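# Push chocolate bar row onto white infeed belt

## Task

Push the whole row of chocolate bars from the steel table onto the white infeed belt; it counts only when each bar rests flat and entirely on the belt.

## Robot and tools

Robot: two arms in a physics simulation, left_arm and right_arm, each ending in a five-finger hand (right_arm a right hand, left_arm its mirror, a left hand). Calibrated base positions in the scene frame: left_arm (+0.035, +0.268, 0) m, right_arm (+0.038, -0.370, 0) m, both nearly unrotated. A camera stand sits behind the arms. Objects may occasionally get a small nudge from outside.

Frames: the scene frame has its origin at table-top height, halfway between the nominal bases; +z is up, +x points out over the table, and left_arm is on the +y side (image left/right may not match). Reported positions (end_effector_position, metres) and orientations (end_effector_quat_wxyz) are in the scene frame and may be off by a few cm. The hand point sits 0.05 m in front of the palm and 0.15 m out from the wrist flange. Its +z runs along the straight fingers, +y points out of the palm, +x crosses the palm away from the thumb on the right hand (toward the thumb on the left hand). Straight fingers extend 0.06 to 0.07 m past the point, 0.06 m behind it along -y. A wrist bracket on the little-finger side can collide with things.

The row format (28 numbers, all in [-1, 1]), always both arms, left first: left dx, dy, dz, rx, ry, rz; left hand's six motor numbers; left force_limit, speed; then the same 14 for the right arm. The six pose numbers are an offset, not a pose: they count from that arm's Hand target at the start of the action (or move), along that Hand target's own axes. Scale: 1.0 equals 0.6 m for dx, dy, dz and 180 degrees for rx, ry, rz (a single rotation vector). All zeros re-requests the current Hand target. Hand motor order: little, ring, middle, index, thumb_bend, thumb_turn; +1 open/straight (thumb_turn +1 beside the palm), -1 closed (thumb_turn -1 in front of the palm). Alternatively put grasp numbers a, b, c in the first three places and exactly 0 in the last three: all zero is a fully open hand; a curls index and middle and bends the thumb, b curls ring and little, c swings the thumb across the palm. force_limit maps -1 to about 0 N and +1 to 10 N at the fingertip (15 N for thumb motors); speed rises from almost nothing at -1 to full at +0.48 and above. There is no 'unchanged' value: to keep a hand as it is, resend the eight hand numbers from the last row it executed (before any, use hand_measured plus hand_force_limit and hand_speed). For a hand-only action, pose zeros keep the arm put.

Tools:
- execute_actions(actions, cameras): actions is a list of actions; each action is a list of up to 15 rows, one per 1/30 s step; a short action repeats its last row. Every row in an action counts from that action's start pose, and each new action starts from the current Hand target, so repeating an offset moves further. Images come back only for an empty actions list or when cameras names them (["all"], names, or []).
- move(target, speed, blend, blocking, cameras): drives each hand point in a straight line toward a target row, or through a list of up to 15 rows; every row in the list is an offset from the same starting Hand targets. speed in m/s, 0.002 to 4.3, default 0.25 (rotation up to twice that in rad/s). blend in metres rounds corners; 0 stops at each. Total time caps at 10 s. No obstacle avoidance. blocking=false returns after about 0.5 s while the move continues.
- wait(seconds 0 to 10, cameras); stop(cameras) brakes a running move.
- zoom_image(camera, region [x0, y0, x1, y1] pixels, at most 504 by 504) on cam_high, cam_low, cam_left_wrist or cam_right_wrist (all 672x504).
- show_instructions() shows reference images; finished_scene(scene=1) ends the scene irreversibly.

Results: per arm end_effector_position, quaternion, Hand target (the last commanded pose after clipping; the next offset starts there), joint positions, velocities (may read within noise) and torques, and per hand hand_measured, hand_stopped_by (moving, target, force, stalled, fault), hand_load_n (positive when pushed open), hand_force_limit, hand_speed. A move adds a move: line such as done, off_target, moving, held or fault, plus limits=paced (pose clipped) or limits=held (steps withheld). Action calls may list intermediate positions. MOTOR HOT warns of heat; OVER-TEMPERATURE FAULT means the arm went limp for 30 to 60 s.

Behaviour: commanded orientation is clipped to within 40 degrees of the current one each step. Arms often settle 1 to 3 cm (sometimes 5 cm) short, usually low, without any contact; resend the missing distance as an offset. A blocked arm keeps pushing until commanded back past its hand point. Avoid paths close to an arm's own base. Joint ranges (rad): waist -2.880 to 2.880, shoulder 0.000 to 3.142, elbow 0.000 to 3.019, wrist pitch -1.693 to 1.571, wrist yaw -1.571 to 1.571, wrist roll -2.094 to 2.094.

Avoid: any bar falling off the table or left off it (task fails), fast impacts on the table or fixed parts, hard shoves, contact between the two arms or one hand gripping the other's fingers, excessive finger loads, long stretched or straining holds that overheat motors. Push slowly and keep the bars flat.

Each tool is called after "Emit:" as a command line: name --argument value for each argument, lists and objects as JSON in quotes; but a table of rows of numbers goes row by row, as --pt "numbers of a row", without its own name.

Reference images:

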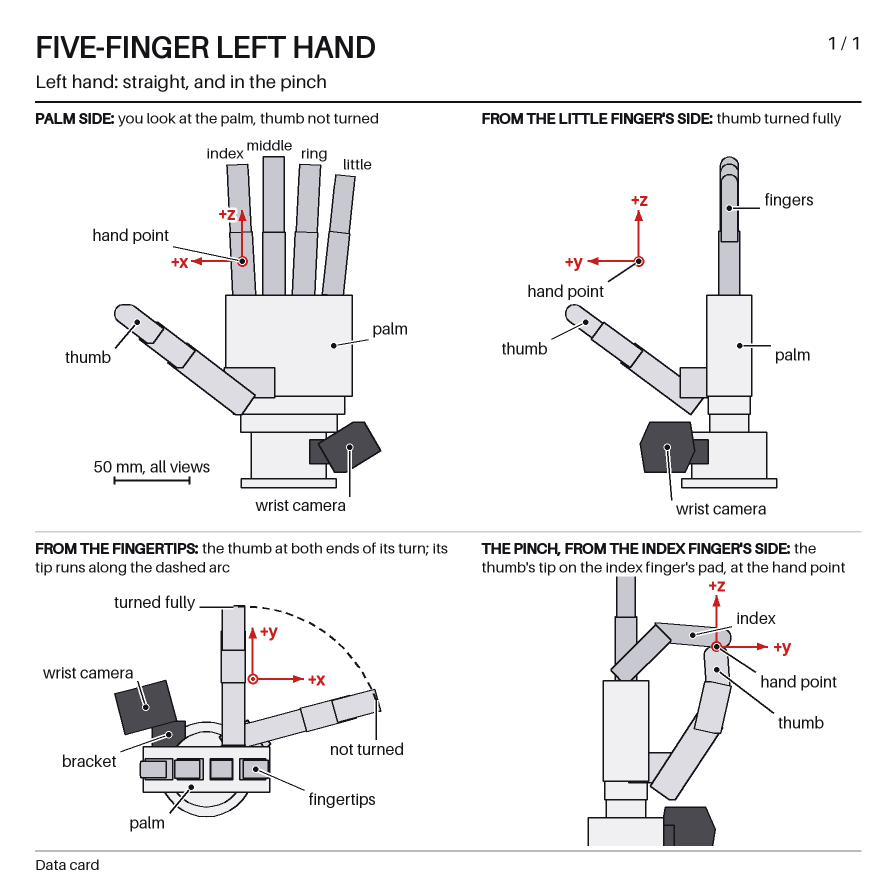

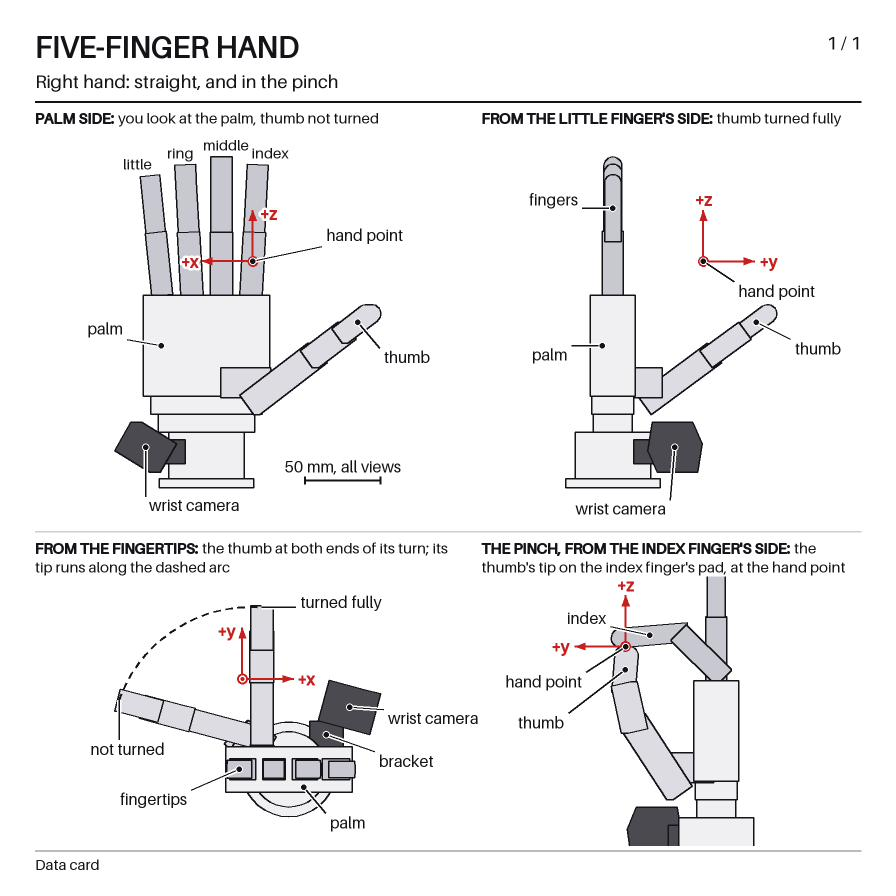

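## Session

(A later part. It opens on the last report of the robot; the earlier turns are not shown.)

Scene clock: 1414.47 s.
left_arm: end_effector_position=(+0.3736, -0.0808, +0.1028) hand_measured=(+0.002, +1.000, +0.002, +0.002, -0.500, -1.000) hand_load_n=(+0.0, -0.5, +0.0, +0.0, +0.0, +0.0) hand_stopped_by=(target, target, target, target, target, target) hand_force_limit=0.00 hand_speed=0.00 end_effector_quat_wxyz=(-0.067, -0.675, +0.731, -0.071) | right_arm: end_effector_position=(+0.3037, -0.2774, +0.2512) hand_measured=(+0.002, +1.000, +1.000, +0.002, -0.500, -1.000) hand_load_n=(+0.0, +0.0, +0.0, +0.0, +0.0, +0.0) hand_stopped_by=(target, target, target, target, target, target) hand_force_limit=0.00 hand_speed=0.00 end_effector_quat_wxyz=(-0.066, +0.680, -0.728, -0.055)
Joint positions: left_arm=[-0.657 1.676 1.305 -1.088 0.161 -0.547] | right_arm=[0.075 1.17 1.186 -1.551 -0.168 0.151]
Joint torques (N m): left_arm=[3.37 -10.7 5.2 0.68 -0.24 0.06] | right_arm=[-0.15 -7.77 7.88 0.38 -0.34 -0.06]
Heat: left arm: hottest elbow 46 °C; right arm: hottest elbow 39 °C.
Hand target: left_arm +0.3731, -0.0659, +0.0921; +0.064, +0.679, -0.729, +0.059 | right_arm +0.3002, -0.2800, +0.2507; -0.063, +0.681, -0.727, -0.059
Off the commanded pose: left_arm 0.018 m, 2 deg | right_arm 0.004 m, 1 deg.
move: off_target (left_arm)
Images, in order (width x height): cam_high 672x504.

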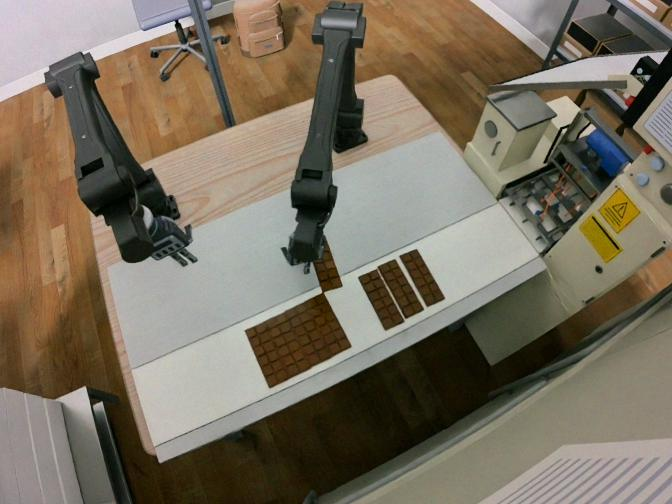

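Emit:
move --target '[-0.0627, 0.0047, -0.0177, 0, 0, 0, 0.001, 1, 0.001, 0.001, -0.5, -1, 0, 0, 0, 0, 0, 0, 0, 0, 0.001, 1, 1, 0.001, -0.5, -1, 0, 0]' --speed 0.05 --cameras '["cam_high"]'

Emit:
zoom_image --camera "cam_high" --region '[260, 200, 410, 330]'

Scene clock: 1422.00 s.
left_arm: end_effector_position=(+0.3758, -0.0415, +0.1028) hand_measured=(+0.002, +1.000, +0.002, +0.002, -0.500, -1.000) hand_load_n=(+0.0, -0.5, +0.0, +0.0, +0.0, +0.0) hand_stopped_by=(target, target, target, target, target, target) hand_force_limit=0.00 hand_speed=0.00 end_effector_quat_wxyz=(-0.066, -0.675, +0.731, -0.071) | right_arm: end_effector_position=(+0.3037, -0.2774, +0.2512) hand_measured=(+0.002, +1.000, +1.000, +0.002, -0.500, -1.000) hand_load_n=(+0.0, +0.0, +0.0, +0.0, +0.0, +0.0) hand_stopped_by=(target, target, target, target, target, target) hand_force_limit=0.00 hand_speed=0.00 end_effector_quat_wxyz=(-0.066, +0.680, -0.728, -0.055)
Joint positions: left_arm=[-0.588 1.629 1.246 -1.087 0.166 -0.477] | right_arm=[0.075 1.17 1.186 -1.551 -0.168 0.151]
Joint torques (N m): left_arm=[3.37 -10.4 5.42 0.34 -0.2 0.07] | right_arm=[-0.15 -7.71 7.88 0.35 -0.34 -0.07]
Heat: left arm: hottest elbow 46 °C; right arm: hottest elbow 39 °C.
Hand target: left_arm +0.3730, -0.0269, +0.0962; +0.064, +0.679, -0.729, +0.059 | right_arm +0.3002, -0.2800, +0.2507; -0.063, +0.681, -0.727, -0.059
Off the commanded pose: left_arm 0.016 m, 1 deg | right_arm 0.004 m, 1 deg.
move: off_target (left_arm)
Images, in order (width x height): cam_high 672x504.

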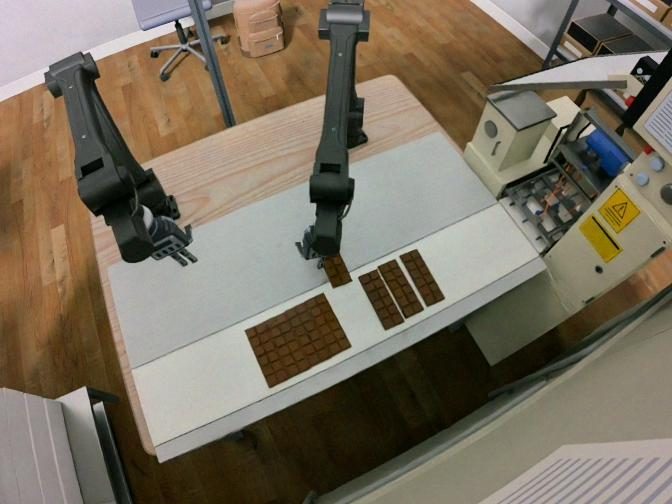

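Scaled by 3.360 from the camera's 672x504 image, which has a finer 960x720 frame.

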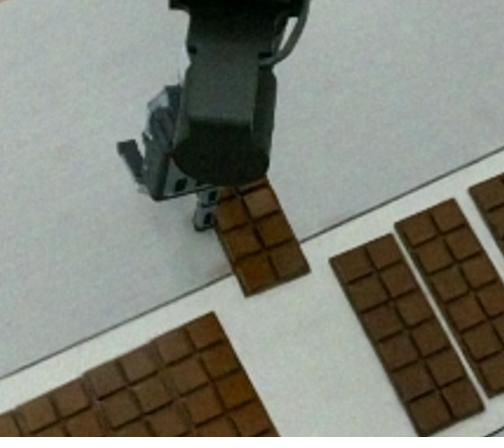

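Emit:
move --pt "0.0748 -0.0053 0.0065 0 0 0 0.001 1 0.001 0.001 -0.5 -1 0 0 0 0 0 0 0 0 0.001 1 1 0.001 -0.5 -1 0 0" --pt "0.0965 0.0165 -0.1082 0 0 0 0.001 1 0.001 0.001 -0.5 -1 0 0 0 0 0 0 0 0 0.001 1 1 0.001 -0.5 -1 0 0" --pt "-0.0092 0.216 -0.1183 0 0 0 0.001 1 1 0.001 -0.5 -1 0 0 0 0 0 0 0 0 0.001 1 1 0.001 -0.5 -1 0 0" --speed '[0.06, 0.12, 0.15]' --blend '[0, 0.02, 0]' --cameras '["cam_high"]'

Emit:
zoom_image --camera "cam_high" --region '[260, 190, 410, 320]'

Scene clock: 1440.60 s.
left_arm: end_effector_position=(+0.2508, +0.0002, +0.1658) hand_measured=(+0.002, +1.000, +1.000, +0.002, -0.500, -1.000) hand_load_n=(+0.5, +0.0, +0.0, +0.0, +0.0, +0.0) hand_stopped_by=(target, target, target, target, target, target) hand_force_limit=0.00 hand_speed=0.00 end_effector_quat_wxyz=(-0.064, -0.679, +0.729, -0.059) | right_arm: end_effector_position=(+0.3037, -0.2774, +0.2512) hand_measured=(+0.002, +1.000, +1.000, +0.002, -0.500, -1.000) hand_load_n=(+0.0, +0.0, +0.0, +0.0, +0.0, +0.0) hand_stopped_by=(target, target, target, target, target, target) hand_force_limit=0.00 hand_speed=0.00 end_effector_quat_wxyz=(-0.066, +0.680, -0.728, -0.055)
Joint positions: left_arm=[-0.677 1.26 1.032 -1.248 0.147 -0.574] | right_arm=[0.075 1.17 1.186 -1.551 -0.168 0.151]
Joint torques (N m): left_arm=[1.44 -6.3 6.64 0.59 0.1 -0.15] | right_arm=[-0.09 -7.71 7.87 0.38 -0.34 -0.06]
Heat: left arm: hottest elbow 44 °C; right arm: hottest elbow 39 °C.
Hand target: left_arm +0.2449, -0.0001, +0.1651; +0.064, +0.679, -0.729, +0.059 | right_arm +0.3002, -0.2800, +0.2507; -0.063, +0.681, -0.727, -0.059
Off the commanded pose: left_arm 0.006 m, 0 deg | right_arm 0.004 m, 1 deg.
move: done
Images, in order (width x height): cam_high 672x504.

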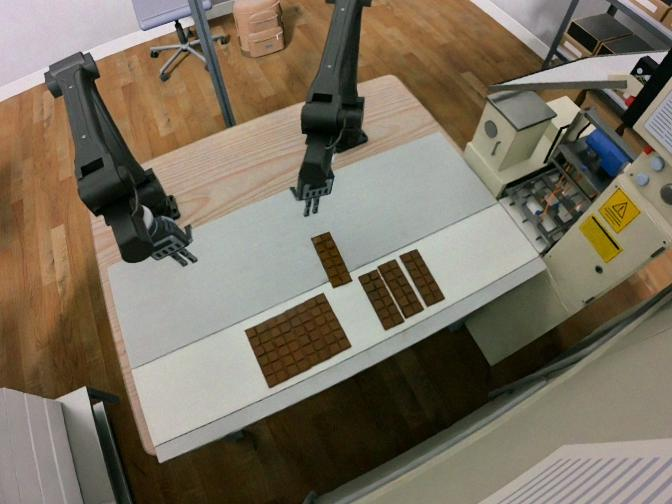

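Scaled by 3.360 from the camera's 672x504 image, which has a finer 960x720 frame.

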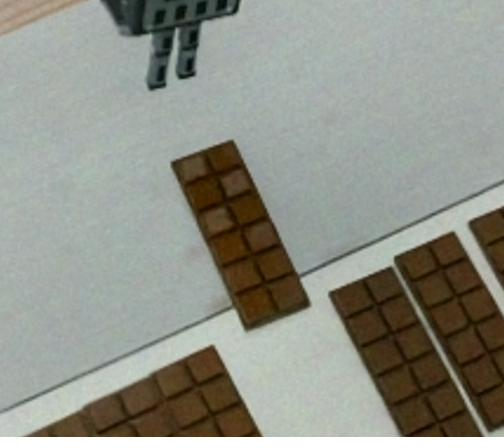

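Emit:
move --pt "-0.0228 0.0237 0.101 0 0 0 0.001 1 1 0.001 -0.5 -1 0 0 0 0 0 0 0 0 0.001 1 1 0.001 -0.5 -1 0 0" --pt "-0.0187 -0.1785 0.0803 0 0 0 0.001 1 1 0.001 -0.5 -1 0 0 0 0 0 0 0 0 0.001 1 1 0.001 -0.5 -1 0 0" --speed 0.06 --cameras '["cam_high"]'

Emit:
zoom_image --camera "cam_high" --region '[260, 210, 410, 340]'

Scene clock: 1457.93 s.
left_arm: end_effector_position=(+0.3272, +0.0012, +0.1061) hand_measured=(+0.002, +1.000, +1.000, +0.002, -0.500, -1.000) hand_load_n=(+0.0, -0.5, -1.5, +0.0, +0.0, +0.0) hand_stopped_by=(target, target, target, target, target, target) hand_force_limit=0.00 hand_speed=0.00 end_effector_quat_wxyz=(-0.073, -0.680, +0.728, -0.043) | right_arm: end_effector_position=(+0.3037, -0.2774, +0.2512) hand_measured=(+0.002, +1.000, +1.000, +0.002, -0.500, -1.000) hand_load_n=(+0.0, +0.0, +0.0, +0.0, +0.0, +0.0) hand_stopped_by=(target, target, target, target, target, target) hand_force_limit=0.00 hand_speed=0.00 end_effector_quat_wxyz=(-0.066, +0.680, -0.728, -0.055)
Joint positions: left_arm=[-0.562 1.507 1.107 -1.132 0.164 -0.457] | right_arm=[0.075 1.17 1.186 -1.551 -0.168 0.151]
Joint torques (N m): left_arm=[2.96 -6.65 11.23 0.46 -0.1 0.07] | right_arm=[-0.15 -7.71 7.87 0.38 -0.34 -0.06]
Heat: left arm: hottest elbow 44 °C; right arm: hottest elbow 39 °C.
Hand target: left_arm +0.3520, -0.0049, +0.1157; +0.064, +0.679, -0.729, +0.059 | right_arm +0.3002, -0.2800, +0.2507; -0.063, +0.681, -0.727, -0.059
Off the commanded pose: left_arm 0.027 m, 2 deg | right_arm 0.004 m, 1 deg.
move: off_target (left_arm)
Images, in order (width x height): cam_high 672x504.

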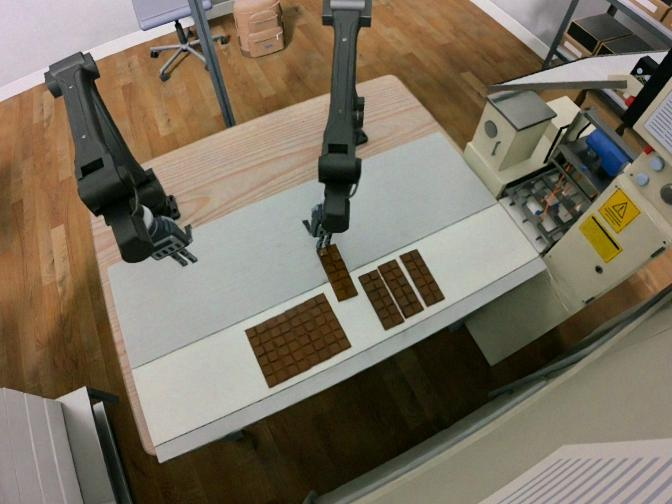

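Scaled by 3.360 from the camera's 672x504 image, which has a finer 960x720 frame.

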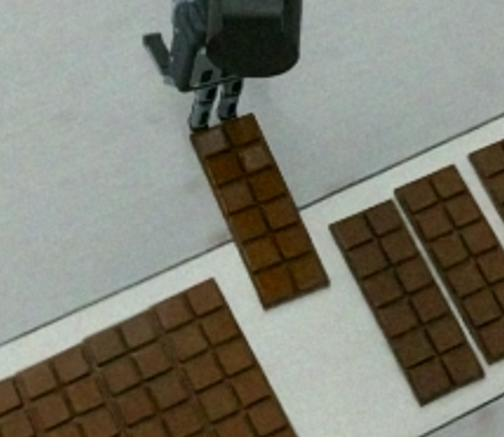

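Emit:
move --target '[-0.0087, -0.1715, -0.0107, 0, 0, 0, 0.001, 1, 1, 0.001, -0.5, -1, 0, 0, 0, 0, 0, 0, 0, 0, 0.001, 1, 1, 0.001, -0.5, -1, 0, 0]' --speed 0.06 --cameras '["cam_high"]'

Emit:
zoom_image --camera "cam_high" --region '[260, 230, 410, 360]'

Scene clock: 1466.07 s.
left_arm: end_effector_position=(+0.4324, -0.0018, +0.1108) hand_measured=(+0.002, +1.000, +1.000, +0.002, -0.500, -1.000) hand_load_n=(+0.0, -0.5, +0.0, +0.5, +0.0, +0.0) hand_stopped_by=(target, target, target, target, target, target) hand_force_limit=0.00 hand_speed=0.00 end_effector_quat_wxyz=(-0.071, -0.681, +0.727, -0.043) | right_arm: end_effector_position=(+0.3037, -0.2774, +0.2512) hand_measured=(+0.002, +1.000, +1.000, +0.002, -0.500, -1.000) hand_load_n=(+0.0, +0.0, +0.0, +0.0, +0.0, +0.0) hand_stopped_by=(target, target, target, target, target, target) hand_force_limit=0.00 hand_speed=0.00 end_effector_quat_wxyz=(-0.066, +0.680, -0.728, -0.055)
Joint positions: left_arm=[-0.466 1.736 1.407 -1.215 0.163 -0.363] | right_arm=[0.075 1.17 1.186 -1.551 -0.168 0.151]
Joint torques (N m): left_arm=[2.78 -10.05 11.58 0.24 0.17 0.07] | right_arm=[-0.03 -7.71 7.88 0.38 -0.34 -0.06]
Heat: left arm: hottest elbow 45 °C; right arm: hottest elbow 39 °C.
Hand target: left_arm +0.4551, -0.0059, +0.1210; +0.064, +0.679, -0.729, +0.059 | right_arm +0.3002, -0.2800, +0.2507; -0.063, +0.681, -0.727, -0.059
Off the commanded pose: left_arm 0.025 m, 2 deg | right_arm 0.004 m, 1 deg.
move: off_target (left_arm)
Images, in order (width x height): cam_high 672x504.

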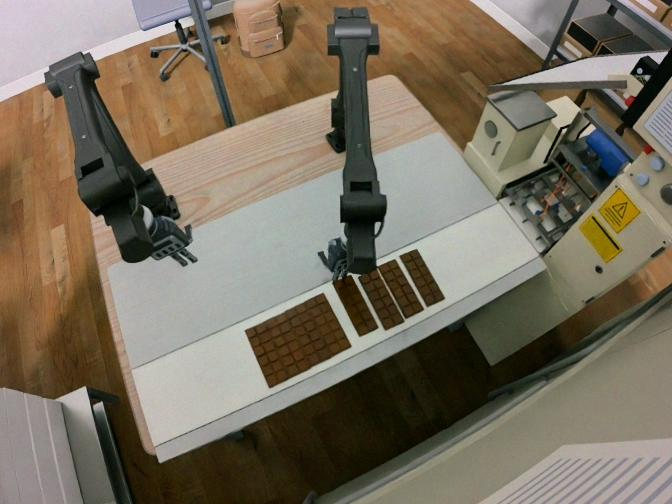

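Scaled by 3.360 from the camera's 672x504 image, which has a finer 960x720 frame.

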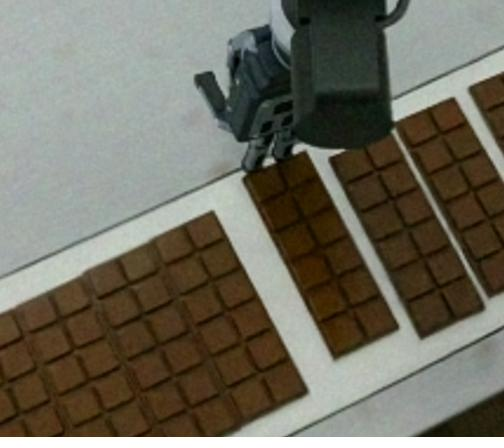

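Emit:
move --target '[-0.0005, -0.021, 0, 0, 0, 0, 0.001, 1, 1, 0.001, -0.5, -1, 0, 0, 0, 0, 0, 0, 0, 0, 0.001, 1, 1, 0.001, -0.5, -1, 0, 0]' --speed 0.05 --cameras '["cam_high"]'

Emit:
zoom_image --camera "cam_high" --region '[310, 230, 460, 360]'

Emit:
zoom_image --camera "cam_high" --region '[230, 270, 380, 400]'

Scene clock: 1473.43 s.
left_arm: end_effector_position=(+0.4448, -0.0027, +0.1112) hand_measured=(+0.002, +1.000, +1.000, +0.002, -0.500, -1.000) hand_load_n=(+0.0, -0.5, +0.0, +0.0, +0.0, +0.0) hand_stopped_by=(target, target, target, target, target, target) hand_force_limit=0.00 hand_speed=0.00 end_effector_quat_wxyz=(-0.071, -0.681, +0.727, -0.043) | right_arm: end_effector_position=(+0.3037, -0.2774, +0.2512) hand_measured=(+0.002, +1.000, +1.000, +0.002, -0.500, -1.000) hand_load_n=(+0.0, +0.0, +0.0, +0.0, +0.0, +0.0) hand_stopped_by=(target, target, target, target, target, target) hand_force_limit=0.00 hand_speed=0.00 end_effector_quat_wxyz=(-0.066, +0.680, -0.728, -0.055)
Joint positions: left_arm=[-0.458 1.765 1.448 -1.229 0.163 -0.355] | right_arm=[0.075 1.17 1.186 -1.551 -0.168 0.151]
Joint torques (N m): left_arm=[2.9 -10.46 11.63 0.27 0.19 0.06] | right_arm=[-0.21 -7.71 7.87 0.39 -0.34 -0.05]
Heat: left arm: hottest elbow 47 °C; right arm: hottest elbow 39 °C.
Hand target: left_arm +0.4678, -0.0064, +0.1210; +0.064, +0.679, -0.729, +0.059 | right_arm +0.3002, -0.2800, +0.2507; -0.063, +0.681, -0.727, -0.059
Off the commanded pose: left_arm 0.025 m, 2 deg | right_arm 0.004 m, 1 deg.
move: off_target (left_arm)
Images, in order (width x height): cam_high 672x504.

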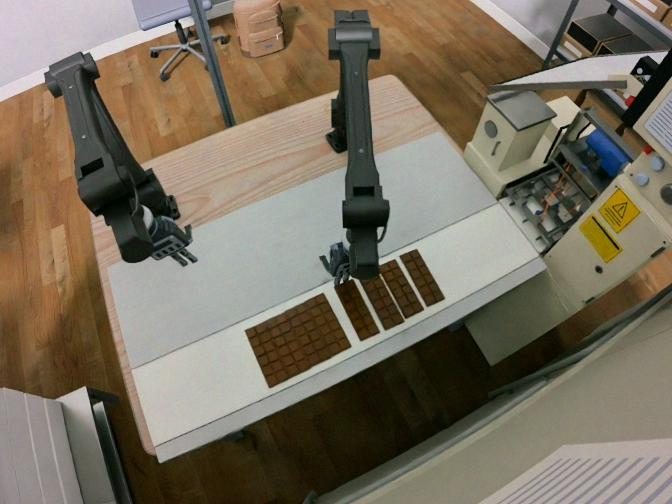

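Scaled by 3.360 from the camera's 672x504 image, which has a finer 960x720 frame.

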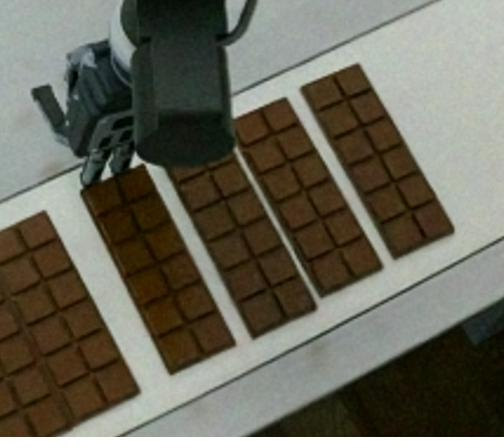

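Scaled by 3.360 from the camera's 672x504 image, which has a finer 960x720 frame.

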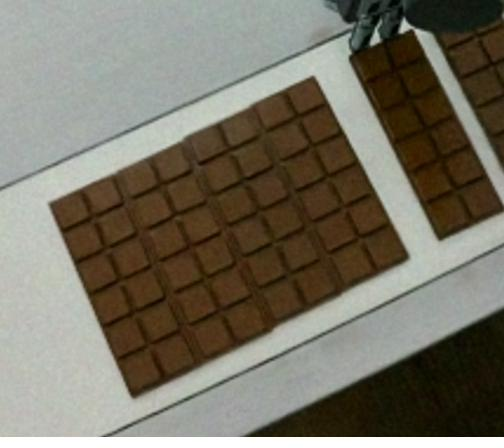

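Emit:
move --pt "0.0003 0.0752 0.0002 0 0 0 0.001 1 1 0.001 -0.5 -1 0 0 0 0 0 0 0 0 0.001 1 1 0.001 -0.5 -1 0 0" --pt "0.0277 0.1333 -0.1303 0 0 0 0.001 1 1 0.001 -0.5 -1 0 0 0 0 0 0 0 0 0.001 1 1 0.001 -0.5 -1 0 0" --speed '[0.06, 0.12]' --cameras '["all"]'

Emit:
zoom_image --camera "cam_high" --region '[230, 230, 460, 400]'

Emit:
zoom_image --camera "cam_high" --region '[320, 230, 450, 350]'

Scene clock: 1482.20 s.
left_arm: end_effector_position=(+0.3790, +0.0057, +0.1798) hand_measured=(+0.002, +1.000, +1.000, +0.002, -0.500, -1.000) hand_load_n=(+0.0, -0.5, +0.0, +0.0, +0.5, +0.0) hand_stopped_by=(target, target, target, target, target, target) hand_force_limit=0.00 hand_speed=0.00 end_effector_quat_wxyz=(-0.073, -0.681, +0.728, -0.037) | right_arm: end_effector_position=(+0.3037, -0.2774, +0.2512) hand_measured=(+0.002, +1.000, +1.000, +0.002, -0.500, -1.000) hand_load_n=(+0.0, +0.0, +0.0, +0.0, +0.0, +0.0) hand_stopped_by=(target, target, target, target, target, target) hand_force_limit=0.00 hand_speed=0.00 end_effector_quat_wxyz=(-0.066, +0.680, -0.728, -0.055)
Joint positions: left_arm=[-0.499 1.57 1.382 -1.365 0.163 -0.393] | right_arm=[0.075 1.17 1.186 -1.551 -0.168 0.151]
Joint torques (N m): left_arm=[1.32 -10.64 10.66 0.1 0.09 -0.16] | right_arm=[-0.09 -7.71 7.88 0.38 -0.34 -0.06]
Heat: left arm: hottest elbow 46 °C; right arm: hottest elbow 39 °C.
Hand target: left_arm +0.3878, -0.0037, +0.2010; +0.064, +0.679, -0.729, +0.059 | right_arm +0.3002, -0.2800, +0.2507; -0.063, +0.681, -0.727, -0.059
Off the commanded pose: left_arm 0.025 m, 3 deg | right_arm 0.004 m, 1 deg.
move: off_target (left_arm)
camera_calibration:
cam_left_wrist: T_world_to_cam=[[0.952777, -0.303221, 0.016534, -0.367613], [-0.262577, -0.795271, 0.546441, 0.0227997], [-0.152543, -0.524977, -0.837335, 0.324121], [0, 0, 0, 1]] pos_world=[0.405683, 0.07682, 0.265017]
cam_right_wrist: T_world_to_cam=[[-0.984646, -0.173311, -0.0208486, 0.253551], [-0.152602, 0.79663, 0.584887, 0.131404], [-0.084759, 0.579089, -0.810847, 0.50235], [0, 0, 0, 1]] pos_world=[0.312289, -0.351642, 0.335759]

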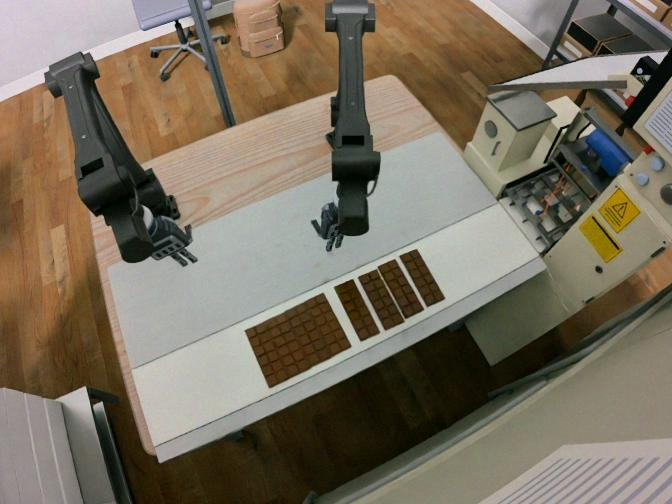

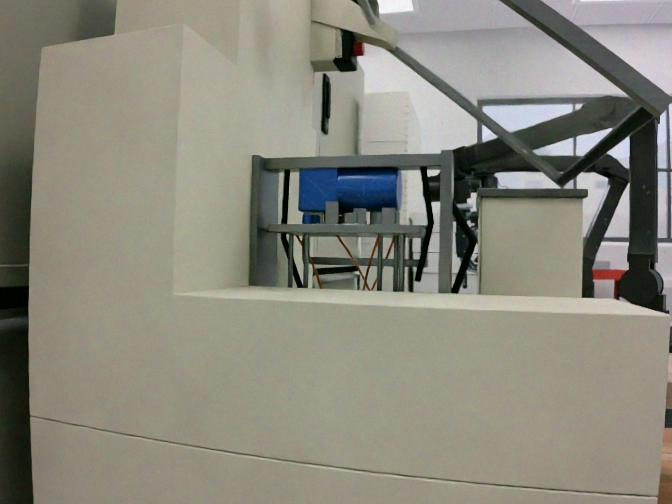

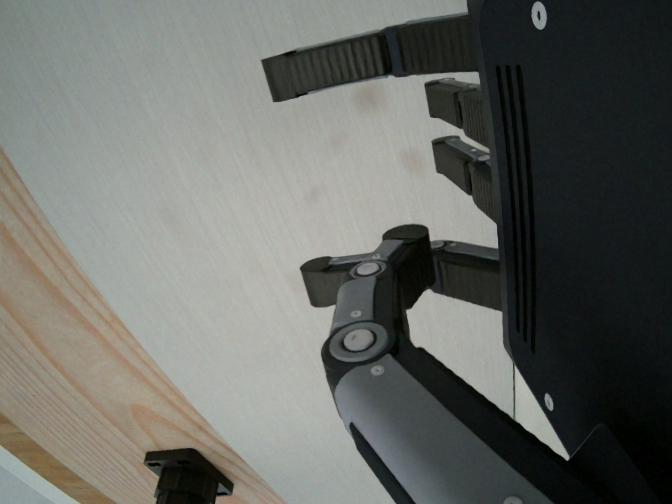

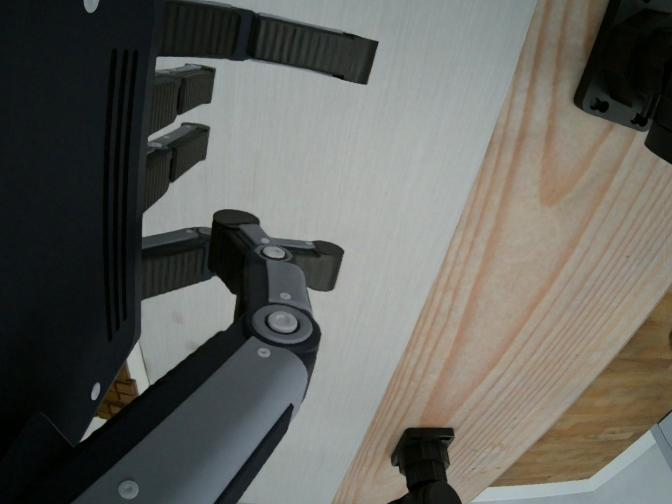

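Scaled by 2.191 from the camera's 672x504 image, which has a finer 960x720 frame.

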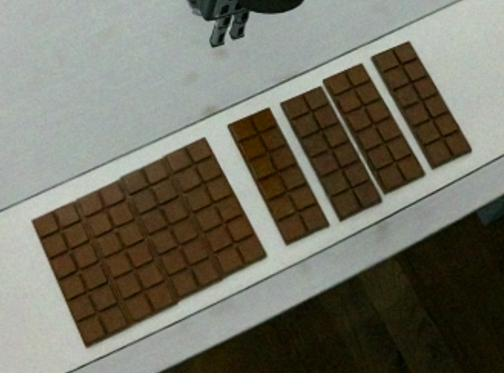

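Scaled by 3.877 from the camera's 672x504 image, which has a finer 960x720 frame.

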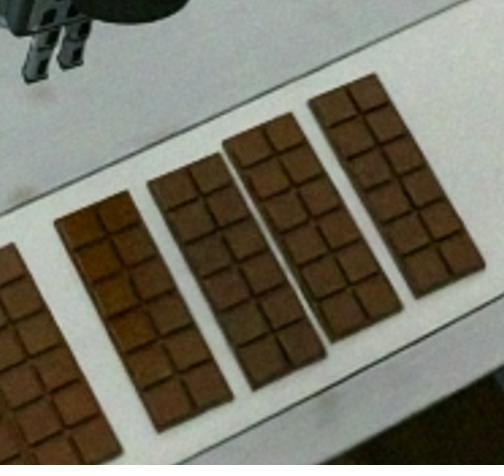

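Emit:
finished_scene

The scene is finished: the task was done.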